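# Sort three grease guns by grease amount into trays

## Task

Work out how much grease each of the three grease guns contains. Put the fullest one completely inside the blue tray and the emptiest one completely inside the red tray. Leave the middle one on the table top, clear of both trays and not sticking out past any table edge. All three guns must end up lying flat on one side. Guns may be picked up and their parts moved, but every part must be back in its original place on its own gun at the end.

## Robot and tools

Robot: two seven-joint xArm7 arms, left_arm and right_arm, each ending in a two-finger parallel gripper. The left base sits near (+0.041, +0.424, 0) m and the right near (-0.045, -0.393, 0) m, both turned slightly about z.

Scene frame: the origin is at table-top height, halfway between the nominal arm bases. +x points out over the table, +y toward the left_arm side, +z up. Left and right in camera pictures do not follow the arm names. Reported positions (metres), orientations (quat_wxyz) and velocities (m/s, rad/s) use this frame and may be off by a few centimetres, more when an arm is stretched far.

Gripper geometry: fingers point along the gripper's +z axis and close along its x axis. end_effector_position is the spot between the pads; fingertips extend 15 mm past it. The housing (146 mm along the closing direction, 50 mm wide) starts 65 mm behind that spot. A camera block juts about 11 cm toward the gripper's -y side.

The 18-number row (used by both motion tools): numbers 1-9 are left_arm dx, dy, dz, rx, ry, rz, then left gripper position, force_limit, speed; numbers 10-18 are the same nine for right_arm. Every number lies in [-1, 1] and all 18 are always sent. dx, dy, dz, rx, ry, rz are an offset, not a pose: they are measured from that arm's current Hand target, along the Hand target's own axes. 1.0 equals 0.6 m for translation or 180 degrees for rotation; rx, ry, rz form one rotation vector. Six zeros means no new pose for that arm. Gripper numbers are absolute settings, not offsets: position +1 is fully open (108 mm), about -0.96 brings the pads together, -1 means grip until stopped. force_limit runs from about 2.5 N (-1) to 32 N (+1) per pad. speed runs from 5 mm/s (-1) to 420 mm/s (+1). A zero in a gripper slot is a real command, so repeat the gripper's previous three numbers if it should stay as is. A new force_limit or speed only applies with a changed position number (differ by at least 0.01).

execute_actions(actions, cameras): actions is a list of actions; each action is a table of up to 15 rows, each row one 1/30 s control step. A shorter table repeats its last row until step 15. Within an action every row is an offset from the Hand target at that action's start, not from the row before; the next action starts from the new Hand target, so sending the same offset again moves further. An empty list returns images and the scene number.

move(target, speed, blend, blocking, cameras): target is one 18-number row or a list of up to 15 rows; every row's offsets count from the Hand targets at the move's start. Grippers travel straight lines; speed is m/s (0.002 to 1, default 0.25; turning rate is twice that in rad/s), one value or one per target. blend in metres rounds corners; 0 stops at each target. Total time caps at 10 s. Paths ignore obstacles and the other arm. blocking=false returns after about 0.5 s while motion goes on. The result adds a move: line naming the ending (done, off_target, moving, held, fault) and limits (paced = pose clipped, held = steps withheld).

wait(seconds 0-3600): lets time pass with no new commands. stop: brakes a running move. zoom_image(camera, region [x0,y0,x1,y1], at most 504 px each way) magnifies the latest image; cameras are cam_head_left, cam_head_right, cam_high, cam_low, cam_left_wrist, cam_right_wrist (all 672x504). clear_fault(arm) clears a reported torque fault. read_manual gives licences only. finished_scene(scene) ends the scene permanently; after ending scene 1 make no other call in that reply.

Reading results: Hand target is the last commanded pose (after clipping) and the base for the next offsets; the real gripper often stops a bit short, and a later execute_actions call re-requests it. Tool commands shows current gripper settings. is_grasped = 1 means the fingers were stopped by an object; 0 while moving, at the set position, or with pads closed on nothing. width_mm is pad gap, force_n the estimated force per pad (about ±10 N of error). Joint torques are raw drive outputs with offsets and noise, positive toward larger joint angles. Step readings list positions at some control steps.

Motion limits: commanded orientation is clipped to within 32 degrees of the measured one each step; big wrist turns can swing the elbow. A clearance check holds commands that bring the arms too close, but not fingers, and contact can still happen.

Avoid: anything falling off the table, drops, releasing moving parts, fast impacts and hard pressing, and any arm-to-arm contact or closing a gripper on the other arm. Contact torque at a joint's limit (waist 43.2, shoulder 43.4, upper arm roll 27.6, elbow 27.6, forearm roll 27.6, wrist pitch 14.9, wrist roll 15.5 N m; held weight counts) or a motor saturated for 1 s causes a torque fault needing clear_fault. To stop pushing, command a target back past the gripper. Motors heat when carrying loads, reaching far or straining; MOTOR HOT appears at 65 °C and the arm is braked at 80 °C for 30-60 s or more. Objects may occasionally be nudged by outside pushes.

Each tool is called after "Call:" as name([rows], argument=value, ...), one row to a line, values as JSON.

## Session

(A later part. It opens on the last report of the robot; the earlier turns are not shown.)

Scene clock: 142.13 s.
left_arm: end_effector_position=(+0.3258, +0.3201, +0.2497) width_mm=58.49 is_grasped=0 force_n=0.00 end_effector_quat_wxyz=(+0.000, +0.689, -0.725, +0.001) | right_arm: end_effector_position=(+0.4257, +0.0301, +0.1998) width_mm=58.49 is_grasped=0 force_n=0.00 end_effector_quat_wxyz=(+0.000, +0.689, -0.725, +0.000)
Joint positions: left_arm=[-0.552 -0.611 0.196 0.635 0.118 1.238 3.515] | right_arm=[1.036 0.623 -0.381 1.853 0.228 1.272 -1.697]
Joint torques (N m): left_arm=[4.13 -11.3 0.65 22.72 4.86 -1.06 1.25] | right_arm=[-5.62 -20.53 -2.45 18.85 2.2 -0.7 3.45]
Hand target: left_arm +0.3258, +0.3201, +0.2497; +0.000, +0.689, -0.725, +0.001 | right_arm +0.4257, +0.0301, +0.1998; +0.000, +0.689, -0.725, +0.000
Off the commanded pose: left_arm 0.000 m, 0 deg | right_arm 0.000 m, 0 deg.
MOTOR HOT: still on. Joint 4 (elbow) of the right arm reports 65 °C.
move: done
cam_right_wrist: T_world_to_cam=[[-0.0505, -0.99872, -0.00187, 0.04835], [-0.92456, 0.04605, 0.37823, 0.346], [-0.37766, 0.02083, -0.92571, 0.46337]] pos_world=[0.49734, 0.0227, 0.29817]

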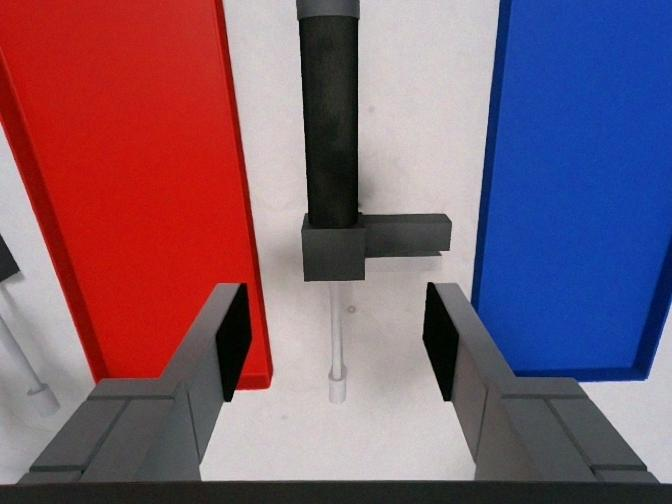

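Call:
move([
  [0,0,0,0,0,0,0.1,-0.3,-0.5,0,-0.0255,0.2,0,0,-0.0056,0.1,-0.3,-0.5],
  [0,0,0,0,0,0,0.1,-0.3,-0.5,0,-0.0255,0.2913,0,0,-0.0056,0.1,-0.3,-0.5],
  [0,0,0,0,0,0,0.1,-0.3,-0.5,0,-0.0255,0.2913,0,0,-0.0056,-1,0,-0.5],
  [0,0,0,0,0,0,0.1,-0.3,-0.5,0,-0.0255,0,0,0,-0.0056,-1,0,-0.5],
  [0,0,0,0,0,0,0.1,-0.3,-0.5,0.5683,-0.0176,0,0,0,-0.0528,-1,0,-0.5],
  [0,0,0,0,0,0,0.1,-0.3,-0.5,0.5683,-0.0176,0.1747,0,0,-0.0528,-1,0,-0.5],
  [0,0,0,0,0,0,0.1,-0.3,-0.5,0.5683,-0.0176,0.1413,0,0,-0.0528,-1,0,-0.5],
], speed=[0.25,0.1,0.1,0.2,0.3,0.2,0.1], blend=[0.02,0,0,0.02,0.02,0,0], cameras=["cam_right_wrist","cam_high"])

Scene clock: 156.00 s.
left_arm: end_effector_position=(+0.3258, +0.3201, +0.2497) width_mm=58.49 is_grasped=0 force_n=0.00 end_effector_quat_wxyz=(+0.000, +0.689, -0.725, +0.001) | right_arm: end_effector_position=(+0.4192, -0.3111, +0.1152) width_mm=35.41 is_grasped=1 force_n=30.08 end_effector_quat_wxyz=(+0.000, +0.747, -0.665, +0.000)
Joint positions: left_arm=[-0.552 -0.611 0.196 0.635 0.118 1.238 3.515] | right_arm=[0.806 0.186 -0.6 0.949 0.146 0.8 -2.404]
Joint torques (N m): left_arm=[4.04 -11.3 0.72 25.08 4.85 -1.21 1.21] | right_arm=[5.18 -21.11 -4.31 19.18 -2.04 -0.97 3.38]
Hand target: left_arm +0.3258, +0.3201, +0.2497; +0.000, +0.689, -0.725, +0.001 | right_arm +0.4192, -0.3111, +0.1152; +0.000, +0.747, -0.665, +0.000
Off the commanded pose: left_arm 0.000 m, 0 deg | right_arm 0.000 m, 0 deg.
MOTOR HOT: still on. Joint 4 (elbow) of the right arm reports 66 °C.
move: done
cam_right_wrist: T_world_to_cam=[[0.11513, -0.99335, -0.00188, -0.36061], [-0.9194, -0.10728, 0.37841, 0.33789], [-0.37609, -0.04184, -0.92564, 0.36948]] pos_world=[0.49113, -0.30651, 0.21347]
Images, in order (width x height): cam_high 672x504, cam_right_wrist 672x504.

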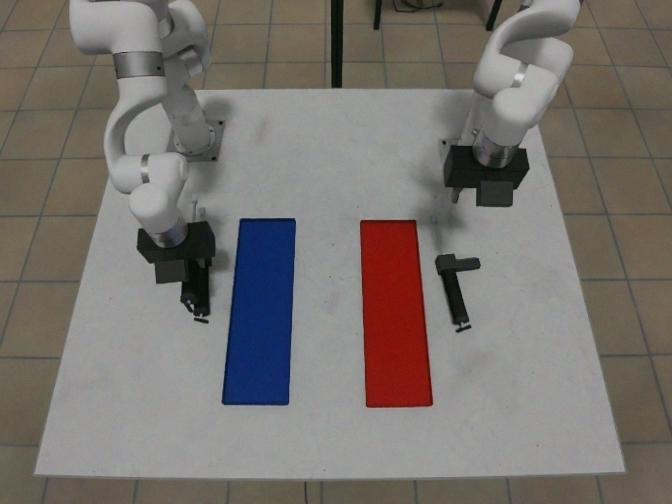

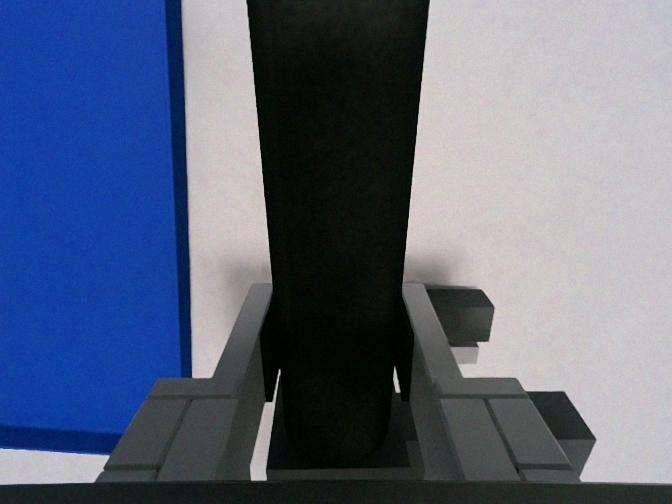

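Call:
move([
  [0,0,0,0,0,0,0.1,-0.3,-0.5,-0.56,-0.1014,-0.1413,0,0,0.0472,-1,0,-0.5],
  [0,0,0,0,0,0,0.1,-0.3,-0.5,-0.56,-0.1014,0.1,0,0,0.0472,-1,0,-0.5],
  [0,0,0,0,0,0,0.1,-0.3,-0.5,-0.56,-0.1014,0.15,0,0,0.0472,-1,0,-0.5],
  [0,0,0,0,0,0,0.1,-0.3,-0.5,-0.56,-0.1014,0.15,0,0,0.0472,0.1,-0.3,-0.5],
  [0,0,0,0,0,0,0.1,-0.3,-0.5,-0.56,-0.1014,-0.1413,0,0,0.0472,0.1,-0.3,-0.5],
  [0,0,0,0,0,0,0.1,-0.3,-0.5,0,0.33,-0.25,0,0,0.0472,0.1,-0.3,-0.5],
], speed=[0.3,0.2,0.06,0.1,0.2,0.3], blend=[0,0.02,0,0,0.03,0])

Scene clock: 180.60 s.
left_arm: end_effector_position=(+0.3258, +0.3201, +0.2497) width_mm=58.49 is_grasped=0 force_n=0.00 end_effector_quat_wxyz=(+0.000, +0.689, -0.725, +0.001) | right_arm: end_effector_position=(+0.2226, -0.3339, +0.2652) width_mm=58.49 is_grasped=0 force_n=0.00 end_effector_quat_wxyz=(+0.000, +0.696, -0.718, +0.000)
Joint positions: left_arm=[-0.552 -0.611 0.196 0.635 0.118 1.238 3.515] | right_arm=[0.886 -0.819 -0.461 0.62 -0.337 1.395 -1.747]
Joint torques (N m): left_arm=[3.91 -11.27 0.59 27.33 4.79 -1.45 1.17] | right_arm=[-5.95 -6.08 8.13 12.86 -1.98 -0.69 -3.35]
Hand target: left_arm +0.3258, +0.3201, +0.2497; +0.000, +0.689, -0.725, +0.001 | right_arm +0.2226, -0.3339, +0.2653; +0.000, +0.696, -0.718, +0.000
Off the commanded pose: left_arm 0.000 m, 0 deg | right_arm 0.000 m, 0 deg.
MOTOR HOT: still on. Joint 4 (elbow) of the right arm reports 68 °C.
move: done; blend cut to 0.015 m at target 2

Call:
move(target=[0.4813,-0.3148,0.12,0,0,-0.0056,-0.2,-0.3,-0.5,0,0,0,0,0,0,0.1,-0.3,-0.5], cameras=["cam_left_wrist","cam_low","cam_high"])

Scene clock: 185.90 s.
left_arm: end_effector_position=(+0.4999, +0.0220, +0.1782) width_mm=42.01 is_grasped=0 force_n=0.00 end_effector_quat_wxyz=(+0.000, +0.695, -0.719, +0.001) | right_arm: end_effector_position=(+0.2226, -0.3339, +0.2653) width_mm=58.49 is_grasped=0 force_n=0.00 end_effector_quat_wxyz=(+0.000, +0.696, -0.718, +0.000)
Joint positions: left_arm=[-0.726 0.515 0.053 1.661 -0.029 1.146 3.259] | right_arm=[0.886 -0.819 -0.461 0.62 -0.337 1.395 -1.747]
Joint torques (N m): left_arm=[-2.84 -29.31 -1.83 29.64 -3.99 -0.95 -1.5] | right_arm=[-5.66 -6.23 6.41 13.84 -1.8 -0.77 -3.3]
Hand target: left_arm +0.4999, +0.0220, +0.1781; +0.000, +0.695, -0.719, +0.001 | right_arm +0.2226, -0.3339, +0.2653; +0.000, +0.696, -0.718, +0.000
Off the commanded pose: left_arm 0.000 m, 0 deg | right_arm 0.000 m, 0 deg.
MOTOR HOT: still on. Joint 4 (elbow) of the right arm reports 66 °C.
move: done
cam_left_wrist: T_world_to_cam=[[-0.00915, -0.99982, -0.0163, 0.02952], [-0.92997, 0.00251, 0.36762, 0.41662], [-0.36752, 0.01852, -0.92983, 0.46675]] pos_world=[0.55925, 0.01983, 0.28132]
Images, in order (width x height): cam_high 672x504, cam_low 672x504, cam_left_wrist 672x504.

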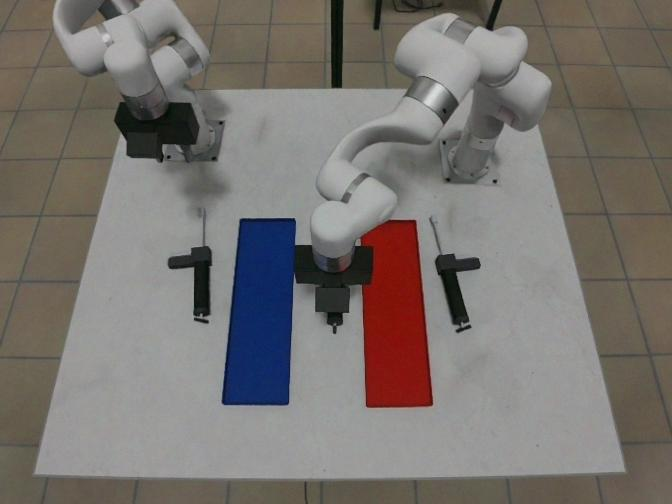

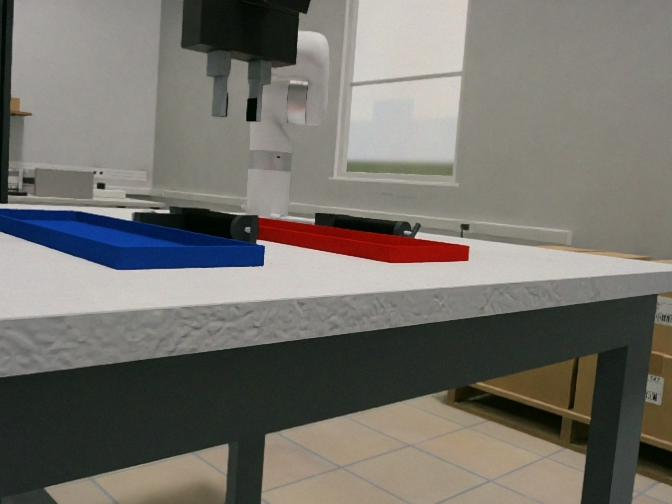

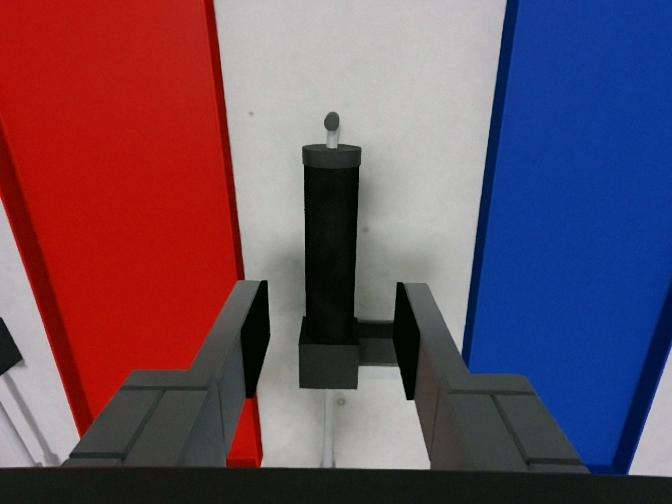

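Call:
move([
  [-0.0102,-0.0783,0.17,0,0,0,-0.2,-0.3,-0.5,0,0,0,0,0,0,0.1,-0.3,-0.5],
  [-0.0102,-0.0783,0.2517,0,0,0,-0.2,-0.3,-0.5,0,0,0,0,0,0,0.1,-0.3,-0.5],
  [-0.0102,-0.0783,0.2517,0,0,0,-1,-0.3,-0.5,0,0,0,0,0,0,0.1,-0.3,-0.5],
], speed=[0.25,0.1,0.1], blend=[0.02,0,0], cameras=["cam_left_wrist","cam_low"])

Call:
move(target=[0,-0.0667,0,0,0,0,-1,-0.3,-0.5,0,0,0,0,0,0,0.1,-0.3,-0.5], speed=0.04, cameras=["cam_left_wrist","cam_low","cam_high"])

Scene clock: 194.37 s.
left_arm: end_effector_position=(+0.5471, +0.0264, +0.0271) width_mm=8.22 is_grasped=0 force_n=31.18 end_effector_quat_wxyz=(+0.000, +0.695, -0.719, +0.001) | right_arm: end_effector_position=(+0.2226, -0.3339, +0.2653) width_mm=58.49 is_grasped=0 force_n=0.00 end_effector_quat_wxyz=(+0.000, +0.696, -0.718, +0.000)
Joint positions: left_arm=[-0.673 0.826 0.057 1.726 -0.054 0.9 3.325] | right_arm=[0.886 -0.819 -0.461 0.62 -0.337 1.395 -1.747]
Joint torques (N m): left_arm=[2.57 -34.18 -0.73 26.05 -2.37 -2.27 0.39] | right_arm=[-5.5 -6.33 6.04 14.9 -0.98 -1.15 -3.06]
Hand target: left_arm +0.5471, +0.0264, +0.0271; +0.000, +0.695, -0.719, +0.001 | right_arm +0.2226, -0.3339, +0.2653; +0.000, +0.696, -0.718, +0.000
Off the commanded pose: left_arm 0.000 m, 0 deg | right_arm 0.000 m, 0 deg.
MOTOR HOT: still on. Joint 4 (elbow) of the right arm reports 64 °C.
move: done
cam_left_wrist: T_world_to_cam=[[-0.00915, -0.99982, -0.0163, 0.03189], [-0.92992, 0.00251, 0.36775, 0.51597], [-0.36764, 0.01852, -0.92978, 0.34367]] pos_world=[0.60645, 0.02423, 0.13032]
Images, in order (width x height): cam_low 672x504, cam_left_wrist 672x504.

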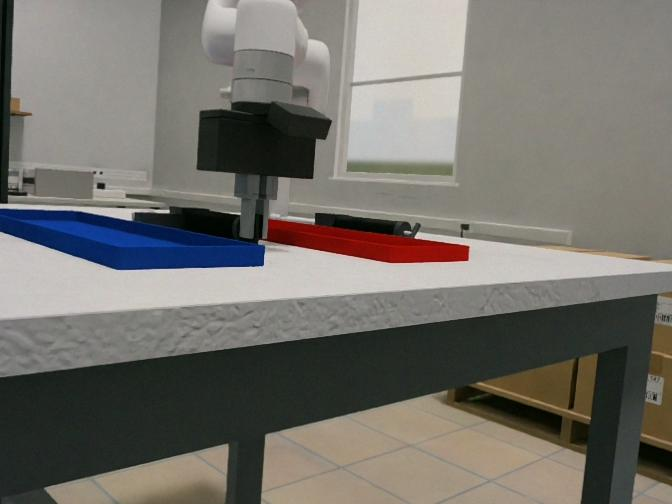

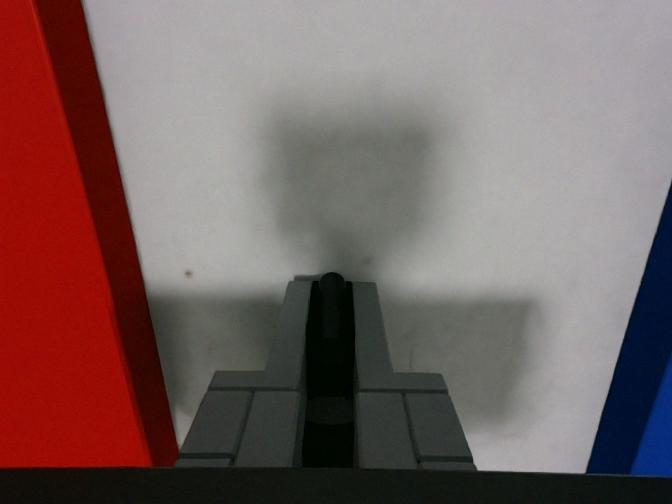

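Scene clock: 195.77 s.
left_arm: end_effector_position=(+0.5871, +0.0251, +0.0272) width_mm=8.22 is_grasped=1 force_n=31.19 end_effector_quat_wxyz=(+0.000, +0.695, -0.719, +0.001) | right_arm: end_effector_position=(+0.2226, -0.3339, +0.2653) width_mm=58.49 is_grasped=0 force_n=0.00 end_effector_quat_wxyz=(+0.000, +0.696, -0.718, +0.000)
Joint positions: left_arm=[-0.633 0.956 0.058 1.96 -0.057 1.004 3.358] | right_arm=[0.886 -0.819 -0.461 0.62 -0.337 1.395 -1.747]
Joint torques (N m): left_arm=[5.02 -33.22 2.1 27.73 -3.73 -1.47 1.32] | right_arm=[-5.31 -6.29 6.2 15.2 -0.68 -1.22 -2.94]
Hand target: left_arm +0.5871, +0.0251, +0.0271; +0.000, +0.695, -0.719, +0.001 | right_arm +0.2226, -0.3339, +0.2653; +0.000, +0.696, -0.718, +0.000
Off the commanded pose: left_arm 0.000 m, 0 deg | right_arm 0.000 m, 0 deg.
MOTOR HOT: still on. Joint 4 (elbow) of the right arm reports 64 °C.
move: done
cam_left_wrist: T_world_to_cam=[[-0.00918, -0.99982, -0.01639, 0.031], [-0.92997, 0.00251, 0.36763, 0.55321], [-0.36752, 0.01862, -0.92983, 0.35833]] pos_world=[0.64645, 0.02293, 0.13032]
Images, in order (width x height): cam_high 672x504, cam_low 672x504, cam_left_wrist 672x504.

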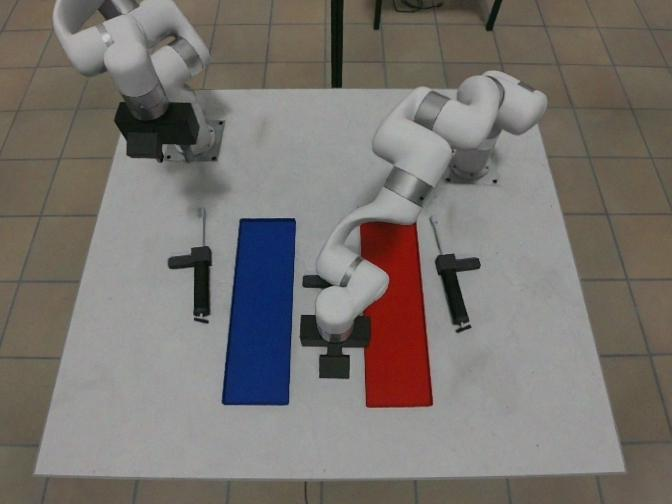

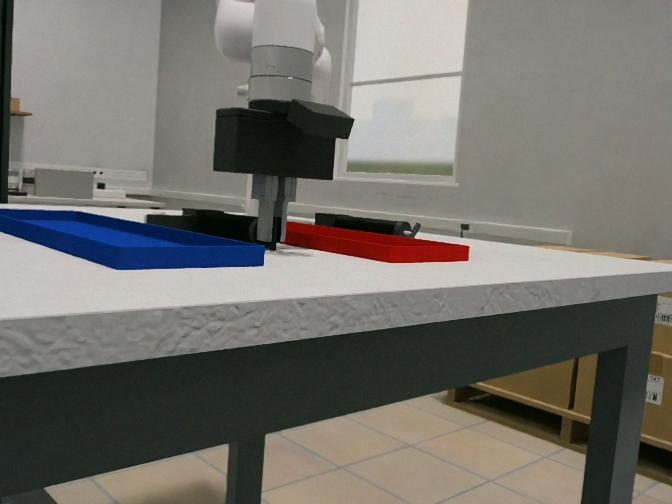

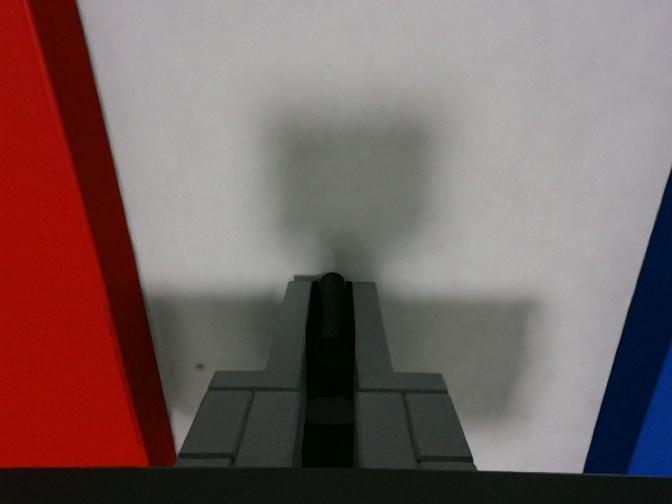

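Call:
move([
  [0,0.0667,0,0,0,0,-1,-0.3,-0.5,-0.3,-0.1683,0.0,0,0,0.5,0.1,-0.3,-0.5],
  [0,0.0667,0,0,0,0,-1,-0.3,-0.5,-0.6164,-0.3367,0.1755,0,0,1.0,0.1,-0.3,-0.5],
], speed=[0.2,0.25], blend=[0.05,0], cameras=["cam_right_wrist","cam_high"])

Scene clock: 213.43 s.
left_arm: end_effector_position=(+0.5471, +0.0264, +0.0271) width_mm=8.22 is_grasped=1 force_n=31.17 end_effector_quat_wxyz=(+0.000, +0.695, -0.719, +0.001) | right_arm: end_effector_position=(+0.3953, -0.0421, +0.2000) width_mm=58.50 is_grasped=0 force_n=0.00 end_effector_quat_wxyz=(+0.000, +0.480, +0.877, +0.001)
Joint positions: left_arm=[-0.674 0.826 0.057 1.726 -0.055 0.9 3.326] | right_arm=[0.88 0.335 -0.189 1.451 0.07 1.121 0.844]
Joint torques (N m): left_arm=[-4.12 -40.4 -2.24 20.5 4.74 -3.26 -1.35] | right_arm=[-5.8 -25.85 0.22 13.33 -2.02 -2.42 -3.33]
Hand target: left_arm +0.5471, +0.0264, +0.0271; +0.000, +0.695, -0.719, +0.001 | right_arm +0.3953, -0.0421, +0.2000; +0.000, +0.480, +0.877, +0.001 (not the last commanded pose)
Off the commanded pose: left_arm 0.000 m, 0 deg | right_arm 0.092 m, 34 deg.
MOTOR HOT: still on. Joint 4 (elbow) of the right arm reports 66 °C.
move: held (right_arm; a check stopped the path); path passed 1 of 2 targets; limits=held
pose unreachable (right arm): on one or more control steps of this call, first in action 0 (counted from 0), this arm could not follow its commanded pose, so it was not sent that pose on those steps. It may still have moved: this result reports where it is.
cause: moving toward the commanded pose would bring a part of the arm too close to another arm (this arm's gripper and a part of the left arm just beyond its joint 5 (forearm roll), 13 mm apart when this arm was first held).
cam_right_wrist: T_world_to_cam=[[-0.53822, 0.8428, -0.00148, 0.24495], [0.77947, 0.49845, 0.37945, -0.3337], [0.32054, 0.20308, -0.92521, 0.18502]] pos_world=[0.33264, -0.07769, 0.29817]
Images, in order (width x height): cam_high 672x504, cam_right_wrist 672x504.

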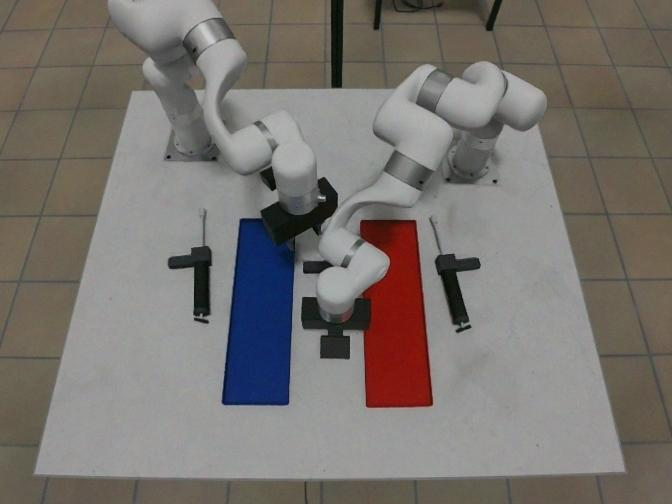

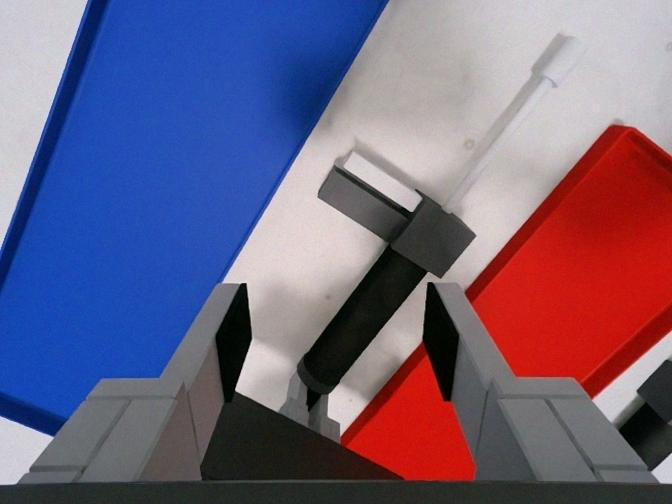

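Call:
move([
  [0,0,0,0,0,0,0.1,-0.3,-0.5,-0.2317,-0.4353,-0.0833,0,0,-0.319,0.1,-0.3,-0.5],
  [0,0,-0.2883,0,0,0,0.1,-0.3,-0.5,-0.2317,-0.4353,-0.0833,0,0,-0.319,0.1,-0.3,-0.5],
  [0.002,0.195,-0.2883,0,0,-0.5,0.1,-0.3,-0.5,-0.2317,-0.4353,-0.0833,0,0,-0.319,0.1,-0.3,-0.5],
  [0.002,0.195,-0.2883,0,0,-1,0.1,-0.3,-0.5,-0.2317,-0.4353,-0.0833,0,0,-0.319,0.1,-0.3,-0.5],
], speed=[0.25,0.25,0.4,0.5], blend=[0,0,0.03,0], cameras=["cam_left_wrist","cam_high"])

Scene clock: 234.87 s.
left_arm: end_effector_position=(+0.4301, +0.0293, +0.2001) width_mm=58.50 is_grasped=0 force_n=0.00 end_effector_quat_wxyz=(+0.001, +0.719, +0.695, +0.000) | right_arm: end_effector_position=(+0.2502, -0.3000, +0.2495) width_mm=58.50 is_grasped=0 force_n=0.00 end_effector_quat_wxyz=(+0.000, +0.000, +1.000, +0.001)
Joint positions: left_arm=[-1.159 0.331 0.46 1.412 -0.162 1.117 0.136] | right_arm=[0.755 -0.613 -0.335 0.652 -0.2 1.243 -0.287]
Joint torques (N m): left_arm=[-3.56 -23.6 4.58 22.17 4.78 -3.61 -1.64] | right_arm=[-5.59 -9.74 2.1 13.25 -2.17 -0.62 -3.29]
Hand target: left_arm +0.4301, +0.0293, +0.2001; +0.001, +0.719, +0.695, +0.000 | right_arm +0.2502, -0.3000, +0.2495; +0.000, +0.000, +1.000, +0.001
Off the commanded pose: left_arm 0.000 m, 0 deg | right_arm 0.000 m, 0 deg.
MOTOR HOT: cleared for the motors of the right arm.
move: done
cam_left_wrist: T_world_to_cam=[[0.0092, 0.99978, -0.01886, -0.02936], [0.92973, -0.00161, 0.36824, -0.45621], [0.36813, -0.02092, -0.92954, 0.14608]] pos_world=[0.37065, 0.03168, 0.30323]
Images, in order (width x height): cam_high 672x504, cam_left_wrist 672x504.

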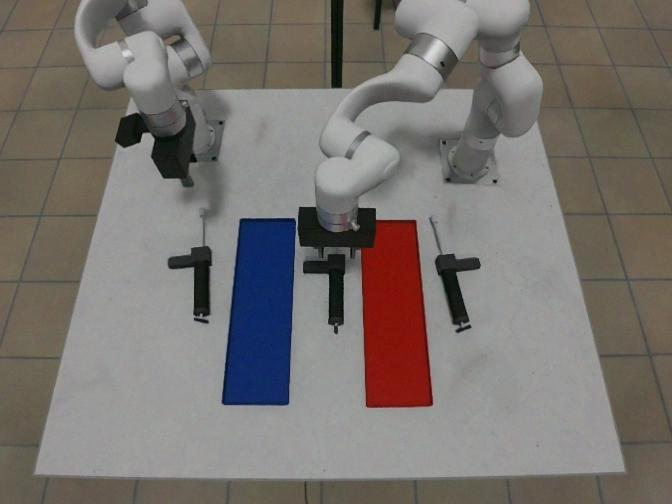

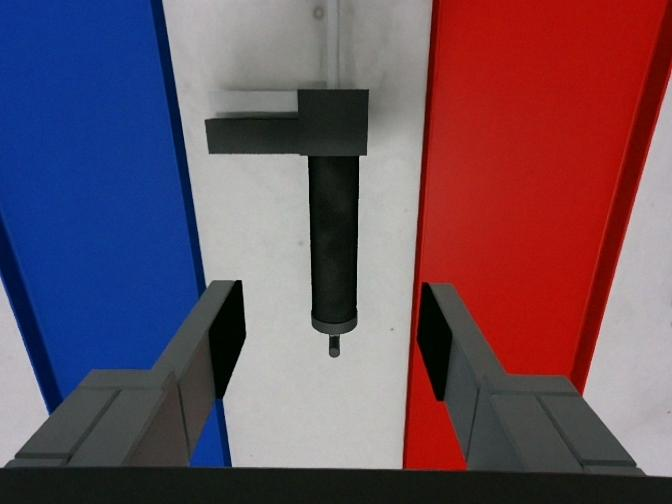

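Call:
move([
  [-0.008,0.0085,0.2,0,0,0,0.1,-0.3,-0.5,0,0,0,0,0,0,0.1,-0.3,-0.5],
  [-0.008,0.0085,0.2917,0,0,0,0.1,-0.3,-0.5,0,0,0,0,0,0,0.1,-0.3,-0.5],
  [-0.008,0.0085,0.2917,0,0,0,-1,0.1,-0.5,0,0,0,0,0,0,0.1,-0.3,-0.5],
  [-0.008,0.0085,0,0,0,0,-1,0.1,-0.5,0,0,0,0,0,0,0.1,-0.3,-0.5],
  [0.148,-0.055,0,0,0,0.5,-1,0.1,-0.5,0,0,0,0,0,0,0.1,-0.3,-0.5],
], speed=[0.25,0.1,0.1,0.2,0.3], blend=[0.02,0,0,0,0], cameras=["cam_left_wrist","cam_high","cam_head_right"])

Scene clock: 247.13 s.
left_arm: end_effector_position=(+0.4000, +0.1191, +0.1999) width_mm=35.16 is_grasped=1 force_n=35.03 end_effector_quat_wxyz=(+0.001, +1.000, -0.017, +0.000) | right_arm: end_effector_position=(+0.2502, -0.3000, +0.2495) width_mm=58.50 is_grasped=0 force_n=0.00 end_effector_quat_wxyz=(+0.000, +0.000, +1.000, +0.001)
Joint positions: left_arm=[-1.048 0.033 0.383 1.059 -0.015 1.028 1.698] | right_arm=[0.755 -0.613 -0.335 0.652 -0.2 1.243 -0.287]
Joint torques (N m): left_arm=[4.15 -27.21 2.32 25.46 -3.63 -3.97 1.29] | right_arm=[-5.27 -9.93 2.52 13.31 -2.03 -0.56 -3.11]
Hand target: left_arm +0.4000, +0.1191, +0.2000; +0.001, +1.000, -0.017, +0.000 | right_arm +0.2502, -0.3000, +0.2495; +0.000, +0.000, +1.000, +0.001
Off the commanded pose: left_arm 0.000 m, 0 deg | right_arm 0.000 m, 0 deg.
move: done
cam_left_wrist: T_world_to_cam=[[0.99981, -0.00928, -0.01711, -0.39536], [-0.00231, -0.92941, 0.36904, 0.05514], [-0.01932, -0.36893, -0.92926, 0.35528]] pos_world=[0.40227, 0.17865, 0.30303]
Images, in order (width x height): cam_head_right 672x504, cam_high 672x504, cam_left_wrist 672x504.

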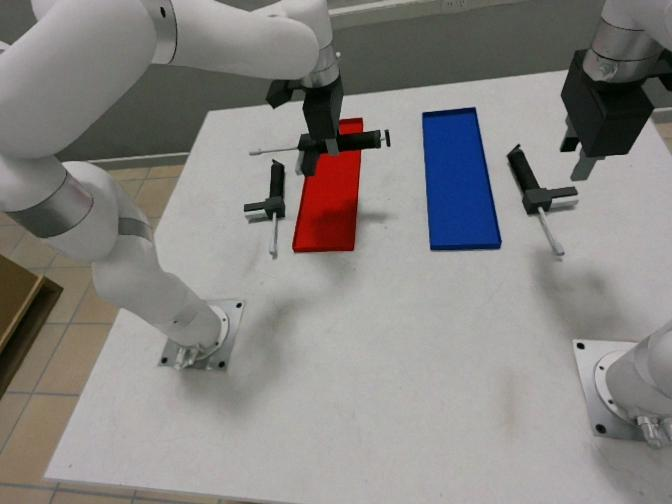

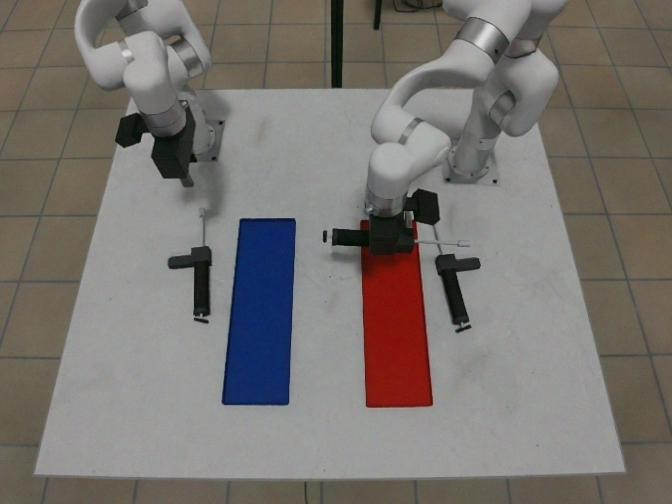

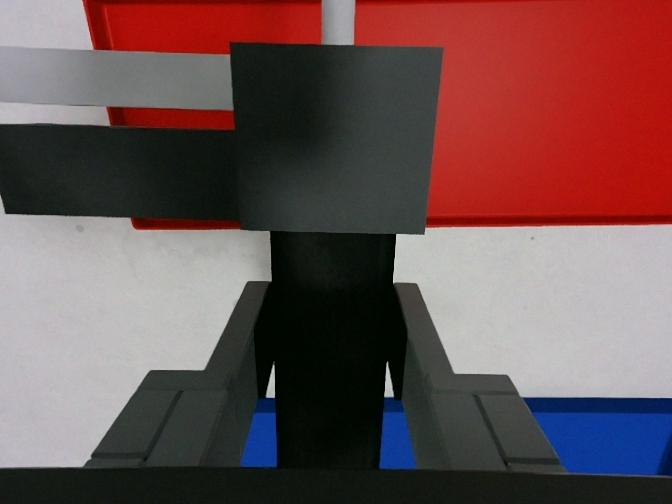

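Call:
move(target=[0,0,0,0,0,0,-1,0.1,-0.5,-0.2583,0.4,0.0325,0,0,0,-0.1,-0.3,-0.5], cameras=["cam_right_wrist","cam_head_right"])

Scene clock: 252.47 s.
left_arm: end_effector_position=(+0.4000, +0.1191, +0.2000) width_mm=35.16 is_grasped=1 force_n=35.03 end_effector_quat_wxyz=(+0.001, +1.000, -0.017, +0.000) | right_arm: end_effector_position=(+0.4051, -0.0599, +0.2305) width_mm=47.51 is_grasped=0 force_n=0.00 end_effector_quat_wxyz=(+0.000, +0.000, +1.000, +0.001)
Joint positions: left_arm=[-1.048 0.033 0.383 1.059 -0.015 1.028 1.698] | right_arm=[0.909 0.308 -0.266 1.495 0.087 1.198 -0.206]
Joint torques (N m): left_arm=[4.22 -26.89 2.26 25.62 -3.9 -3.81 1.26] | right_arm=[-5.61 -15.97 0.19 19 2.24 -0.59 -3.29]
Hand target: left_arm +0.4000, +0.1191, +0.2000; +0.001, +1.000, -0.017, +0.000 | right_arm +0.4051, -0.0599, +0.2305; +0.000, +0.000, +1.000, +0.001
Off the commanded pose: left_arm 0.000 m, 0 deg | right_arm 0.000 m, 0 deg.
move: done
cam_right_wrist: T_world_to_cam=[[-0.99999, 0.00034, -0.00308, 0.40227], [-0.00086, 0.92516, 0.37958, -0.00227], [0.00298, 0.37958, -0.92515, 0.35298]] pos_world=[0.40121, -0.13202, 0.32866]
Images, in order (width x height): cam_head_right 672x504, cam_right_wrist 672x504.

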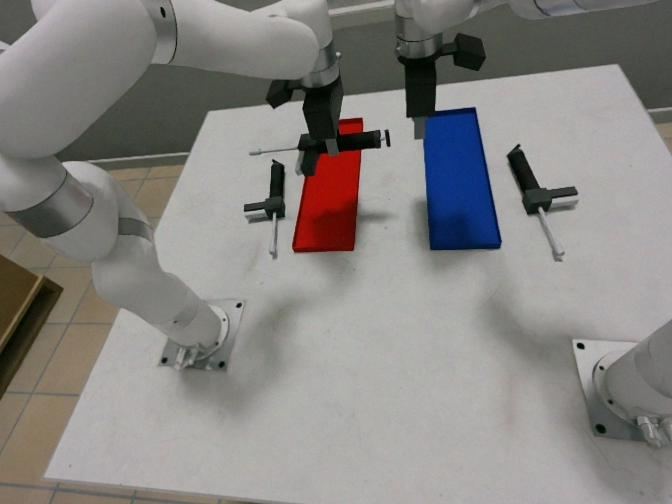

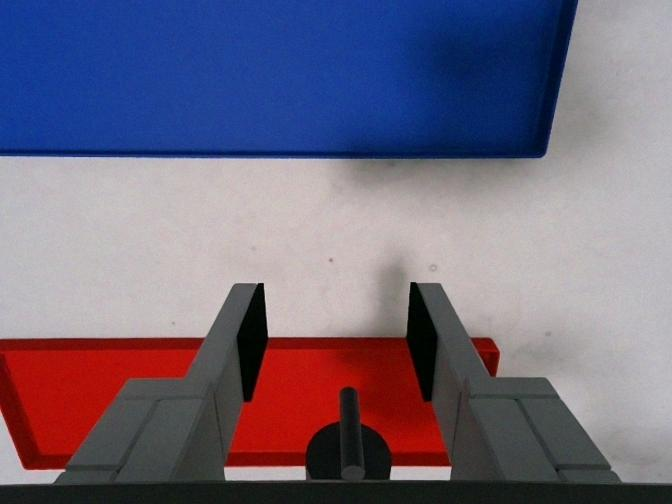

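Call:
move([
  [0,0,0,0,0,0,-1,0.1,-0.5,0.0158,0,0.0558,0,0,0,-0.1,-0.3,-0.5],
  [0,0,0,0,0,0,-1,0.1,-0.5,0.0158,0.1117,0.0558,0,0,0,-0.1,-0.3,-0.5],
  [0,0,0,0,0,0,-1,0.1,-0.5,0.0158,0.1117,0.0558,0,0,0,-1,0,-0.5],
], speed=[0.25,0.1,0.1], blend=[0.02,0,0], cameras=["cam_right_wrist","cam_head_right","cam_high"])

Scene clock: 260.30 s.
left_arm: end_effector_position=(+0.3999, +0.1192, +0.1999) width_mm=35.25 is_grasped=1 force_n=37.17 end_effector_quat_wxyz=(+0.001, +1.000, -0.017, +0.000) | right_arm: end_effector_position=(+0.3957, +0.0071, +0.1971) width_mm=8.28 is_grasped=1 force_n=36.10 end_effector_quat_wxyz=(+0.000, +0.000, +1.000, +0.001)
Joint positions: left_arm=[-1.048 0.033 0.383 1.059 -0.015 1.028 1.698] | right_arm=[0.96 0.454 -0.224 1.611 0.107 1.168 -0.114]
Joint torques (N m): left_arm=[4.45 -26.1 2.77 35.48 -2.17 -4.97 -2.12] | right_arm=[6.18 -18.74 1.21 14.2 2.57 -0.26 3.06]
Hand target: left_arm +0.4000, +0.1191, +0.2000; +0.001, +1.000, -0.017, +0.000 | right_arm +0.3956, +0.0071, +0.1971; +0.000, +0.000, +1.000, +0.001
Off the commanded pose: left_arm 0.000 m, 0 deg | right_arm 0.000 m, 0 deg.
move: done; blend cut to 0.0174 m at target 1
cam_right_wrist: T_world_to_cam=[[-0.99999, 0.00038, -0.00317, 0.39277], [-0.00086, 0.92511, 0.3797, -0.05176], [0.00308, 0.3797, -0.9251, 0.29668]] pos_world=[0.39181, -0.06492, 0.29536]
Images, in order (width x height): cam_head_right 672x504, cam_high 672x504, cam_right_wrist 672x504.

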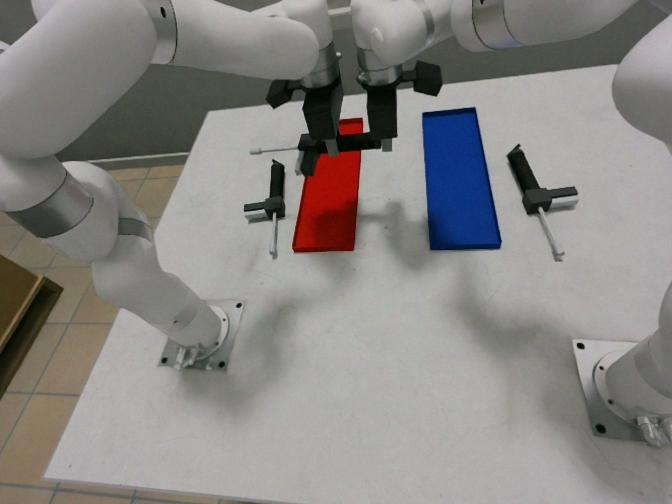

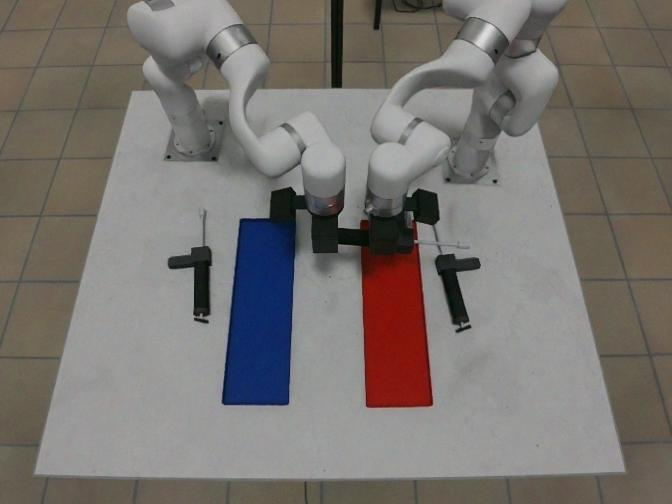

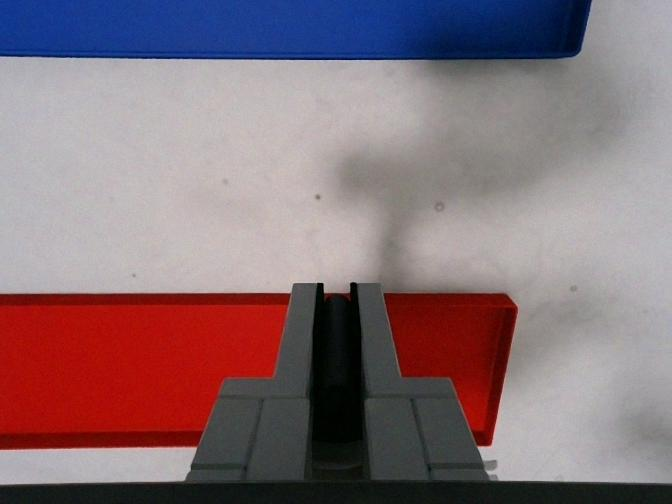

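Call:
move(target=[0,0,0,0,0,0,-1,0.1,-0.5,0,-0.0417,0,0,0,0,-1,0,-0.5], speed=0.03, cameras=["cam_right_wrist","cam_head_right","cam_high","cam_left_wrist"])

Scene clock: 263.67 s.
left_arm: end_effector_position=(+0.4000, +0.1191, +0.2000) width_mm=35.25 is_grasped=1 force_n=33.94 end_effector_quat_wxyz=(+0.001, +1.000, -0.017, +0.000) | right_arm: end_effector_position=(+0.3956, -0.0179, +0.1970) width_mm=8.28 is_grasped=1 force_n=35.74 end_effector_quat_wxyz=(+0.000, +0.000, +1.000, +0.001)
Joint positions: left_arm=[-1.048 0.033 0.383 1.059 -0.015 1.028 1.698] | right_arm=[0.946 0.395 -0.237 1.524 0.1 1.139 -0.144]
Joint torques (N m): left_arm=[6.39 -21.29 5.13 34.37 5.45 -4.5 -2.43] | right_arm=[-3.4 -25.57 -2.14 10.57 -1.62 -0.93 -3.21]
Hand target: left_arm +0.4000, +0.1191, +0.2000; +0.001, +1.000, -0.017, +0.000 | right_arm +0.3956, -0.0179, +0.1970; +0.000, +0.000, +1.000, +0.001
Off the commanded pose: left_arm 0.000 m, 0 deg | right_arm 0.000 m, 0 deg.
move: done
cam_left_wrist: T_world_to_cam=[[0.99981, -0.00919, -0.01714, -0.39536], [-0.00221, -0.92938, 0.36913, 0.05507], [-0.01932, -0.36902, -0.92922, 0.35528]] pos_world=[0.40227, 0.17865, 0.30303]
cam_right_wrist: T_world_to_cam=[[-0.99999, 0.00034, -0.00308, 0.39265], [-0.00086, 0.92516, 0.37958, -0.02855], [0.00298, 0.37958, -0.92515, 0.30612]] pos_world=[0.39171, -0.08992, 0.29526]
Images, in order (width x height): cam_head_right 672x504, cam_high 672x504, cam_left_wrist 672x504, cam_right_wrist 672x504.

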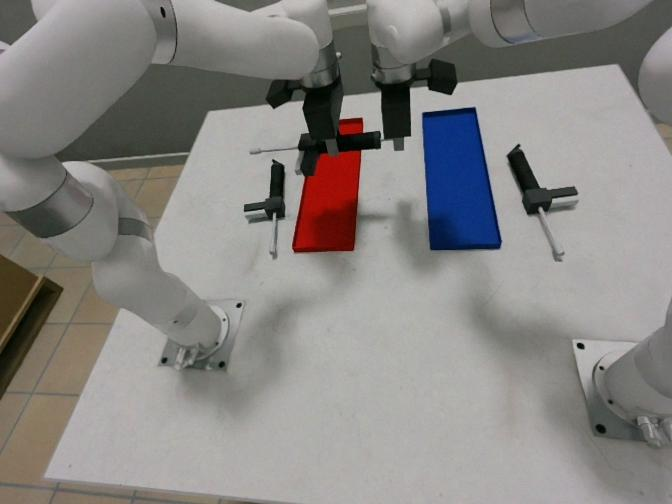

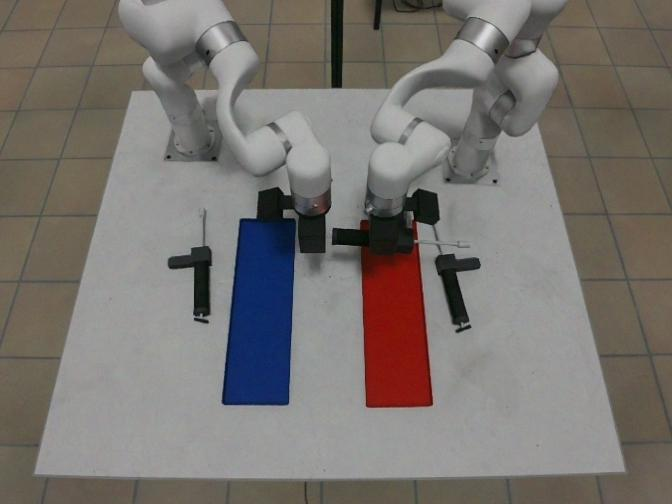

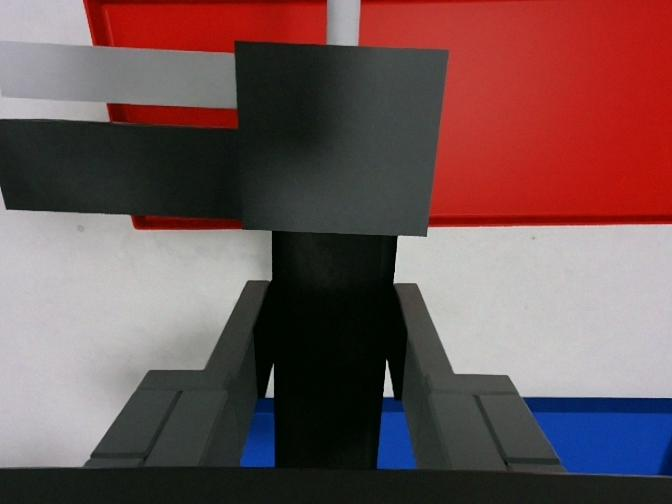

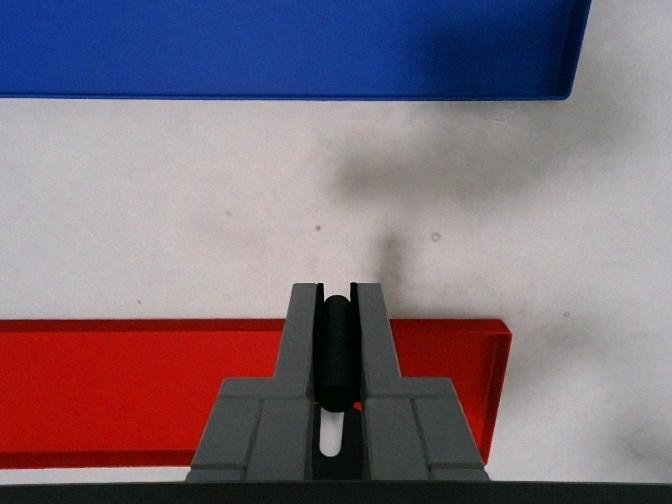

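Call:
move(target=[0,0,0,0,0,0,-1,0.1,-0.5,0,-0.0667,0,0,0,0,-1,0,-0.5], speed=0.03, cameras=["cam_left_wrist","cam_high"])

Call:
move(target=[0,0,0,0,0,0,-1,0.1,-0.5,0,-0.0667,0,0,0,0,-1,0,-0.5], speed=0.03, cameras=["cam_left_wrist","cam_high","cam_right_wrist","cam_head_right"])

Scene clock: 268.33 s.
left_arm: end_effector_position=(+0.4000, +0.1191, +0.2000) width_mm=35.25 is_grasped=1 force_n=30.55 end_effector_quat_wxyz=(+0.001, +1.000, -0.017, +0.000) | right_arm: end_effector_position=(+0.3956, -0.0579, +0.1970) width_mm=8.29 is_grasped=1 force_n=35.48 end_effector_quat_wxyz=(+0.000, +0.000, +1.000, +0.001)
Joint positions: left_arm=[-1.048 0.033 0.383 1.059 -0.015 1.028 1.698] | right_arm=[0.921 0.309 -0.258 1.4 0.088 1.101 -0.195]
Joint torques (N m): left_arm=[2.43 -20.76 0.72 29.89 5.13 -3.16 -1.83] | right_arm=[-6.42 -23.63 -3.87 10.97 -2.51 -1.54 -3.26]
Hand target: left_arm +0.4000, +0.1191, +0.2000; +0.001, +1.000, -0.017, +0.000 | right_arm +0.3956, -0.0579, +0.1970; +0.000, +0.000, +1.000, +0.001
Off the commanded pose: left_arm 0.000 m, 0 deg | right_arm 0.000 m, 0 deg.
move: done
cam_left_wrist: T_world_to_cam=[[0.99981, -0.00923, -0.01723, -0.39533], [-0.00221, -0.92938, 0.36913, 0.05507], [-0.01942, -0.36902, -0.92922, 0.35532]] pos_world=[0.40227, 0.17865, 0.30303]
Images, in order (width x height): cam_high 672x504, cam_left_wrist 672x504.

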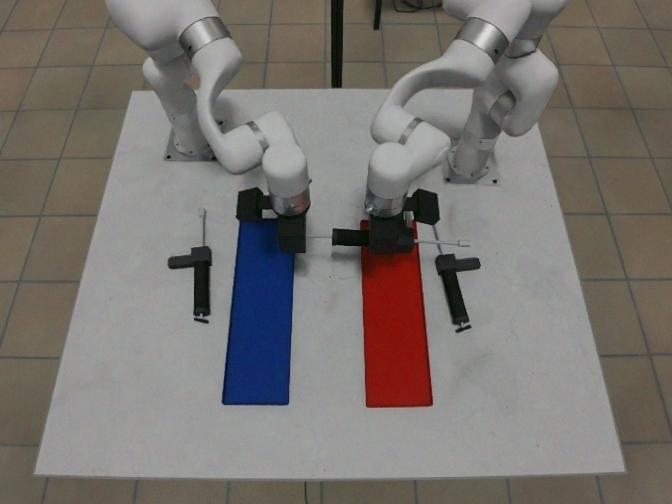

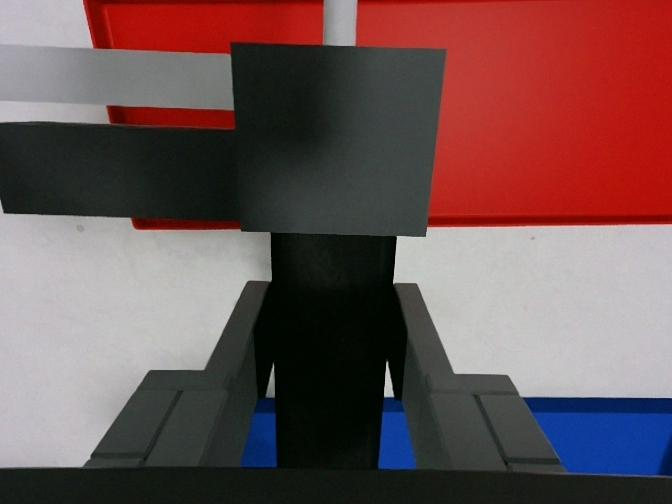

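Scene clock: 269.97 s.
left_arm: end_effector_position=(+0.4000, +0.1190, +0.2000) width_mm=35.25 is_grasped=1 force_n=28.86 end_effector_quat_wxyz=(+0.001, +1.000, -0.017, +0.000) | right_arm: end_effector_position=(+0.3955, -0.0976, +0.1969) width_mm=8.29 is_grasped=1 force_n=35.39 end_effector_quat_wxyz=(+0.000, +0.000, +1.000, +0.001)
Joint positions: left_arm=[-1.049 0.033 0.383 1.059 -0.015 1.028 1.698] | right_arm=[0.894 0.232 -0.282 1.295 0.074 1.071 -0.247]
Joint torques (N m): left_arm=[15.27 -22.44 13.65 14.49 5.1 4.56 -0.81] | right_arm=[-30.25 -21.72 -17.67 4.45 -7.75 2.01 -3.26]
Hand target: left_arm +0.4000, +0.1191, +0.2000; +0.001, +1.000, -0.017, +0.000 | right_arm +0.3956, -0.0979, +0.1969; +0.000, +0.000, +1.000, +0.001
Off the commanded pose: left_arm 0.000 m, 0 deg | right_arm 0.000 m, 0 deg.
move: done
cam_left_wrist: T_world_to_cam=[[0.99981, -0.00941, -0.01716, -0.39522], [-0.00241, -0.92937, 0.36913, 0.05505], [-0.01942, -0.36902, -0.92922, 0.35528]] pos_world=[0.40217, 0.17855, 0.30303]
cam_right_wrist: T_world_to_cam=[[-0.99999, -0.00011, -0.00305, 0.39249], [-0.00126, 0.92507, 0.37979, 0.0454], [0.00278, 0.37979, -0.92507, 0.33641]] pos_world=[0.39161, -0.16972, 0.29516]
Images, in order (width x height): cam_head_right 672x504, cam_high 672x504, cam_left_wrist 672x504, cam_right_wrist 672x504.

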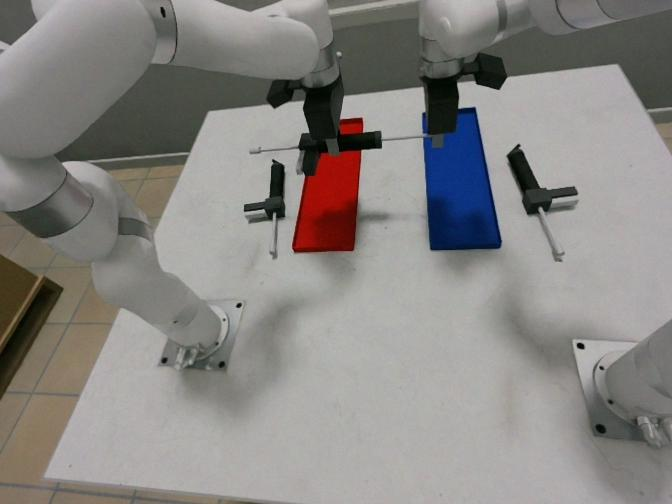

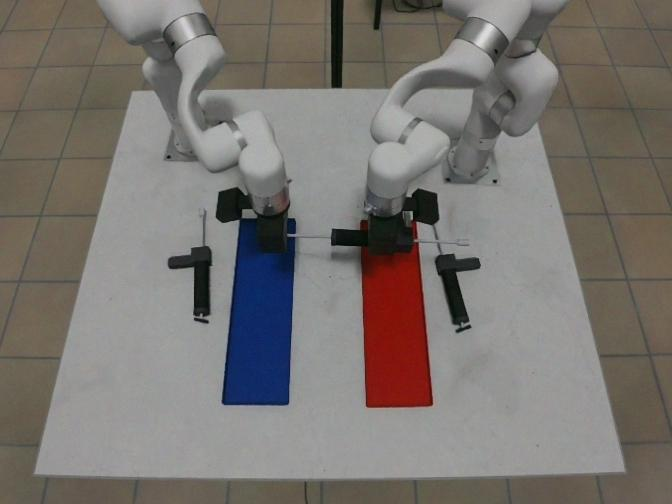

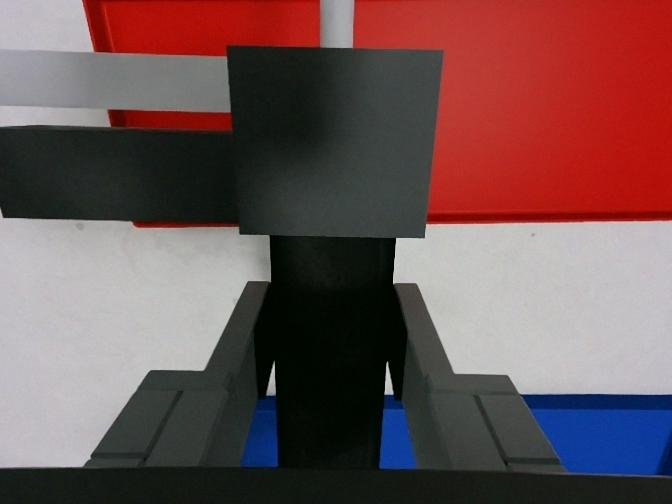

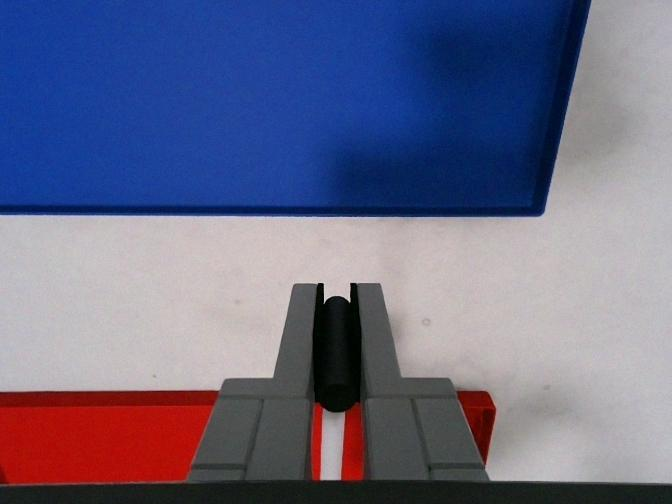

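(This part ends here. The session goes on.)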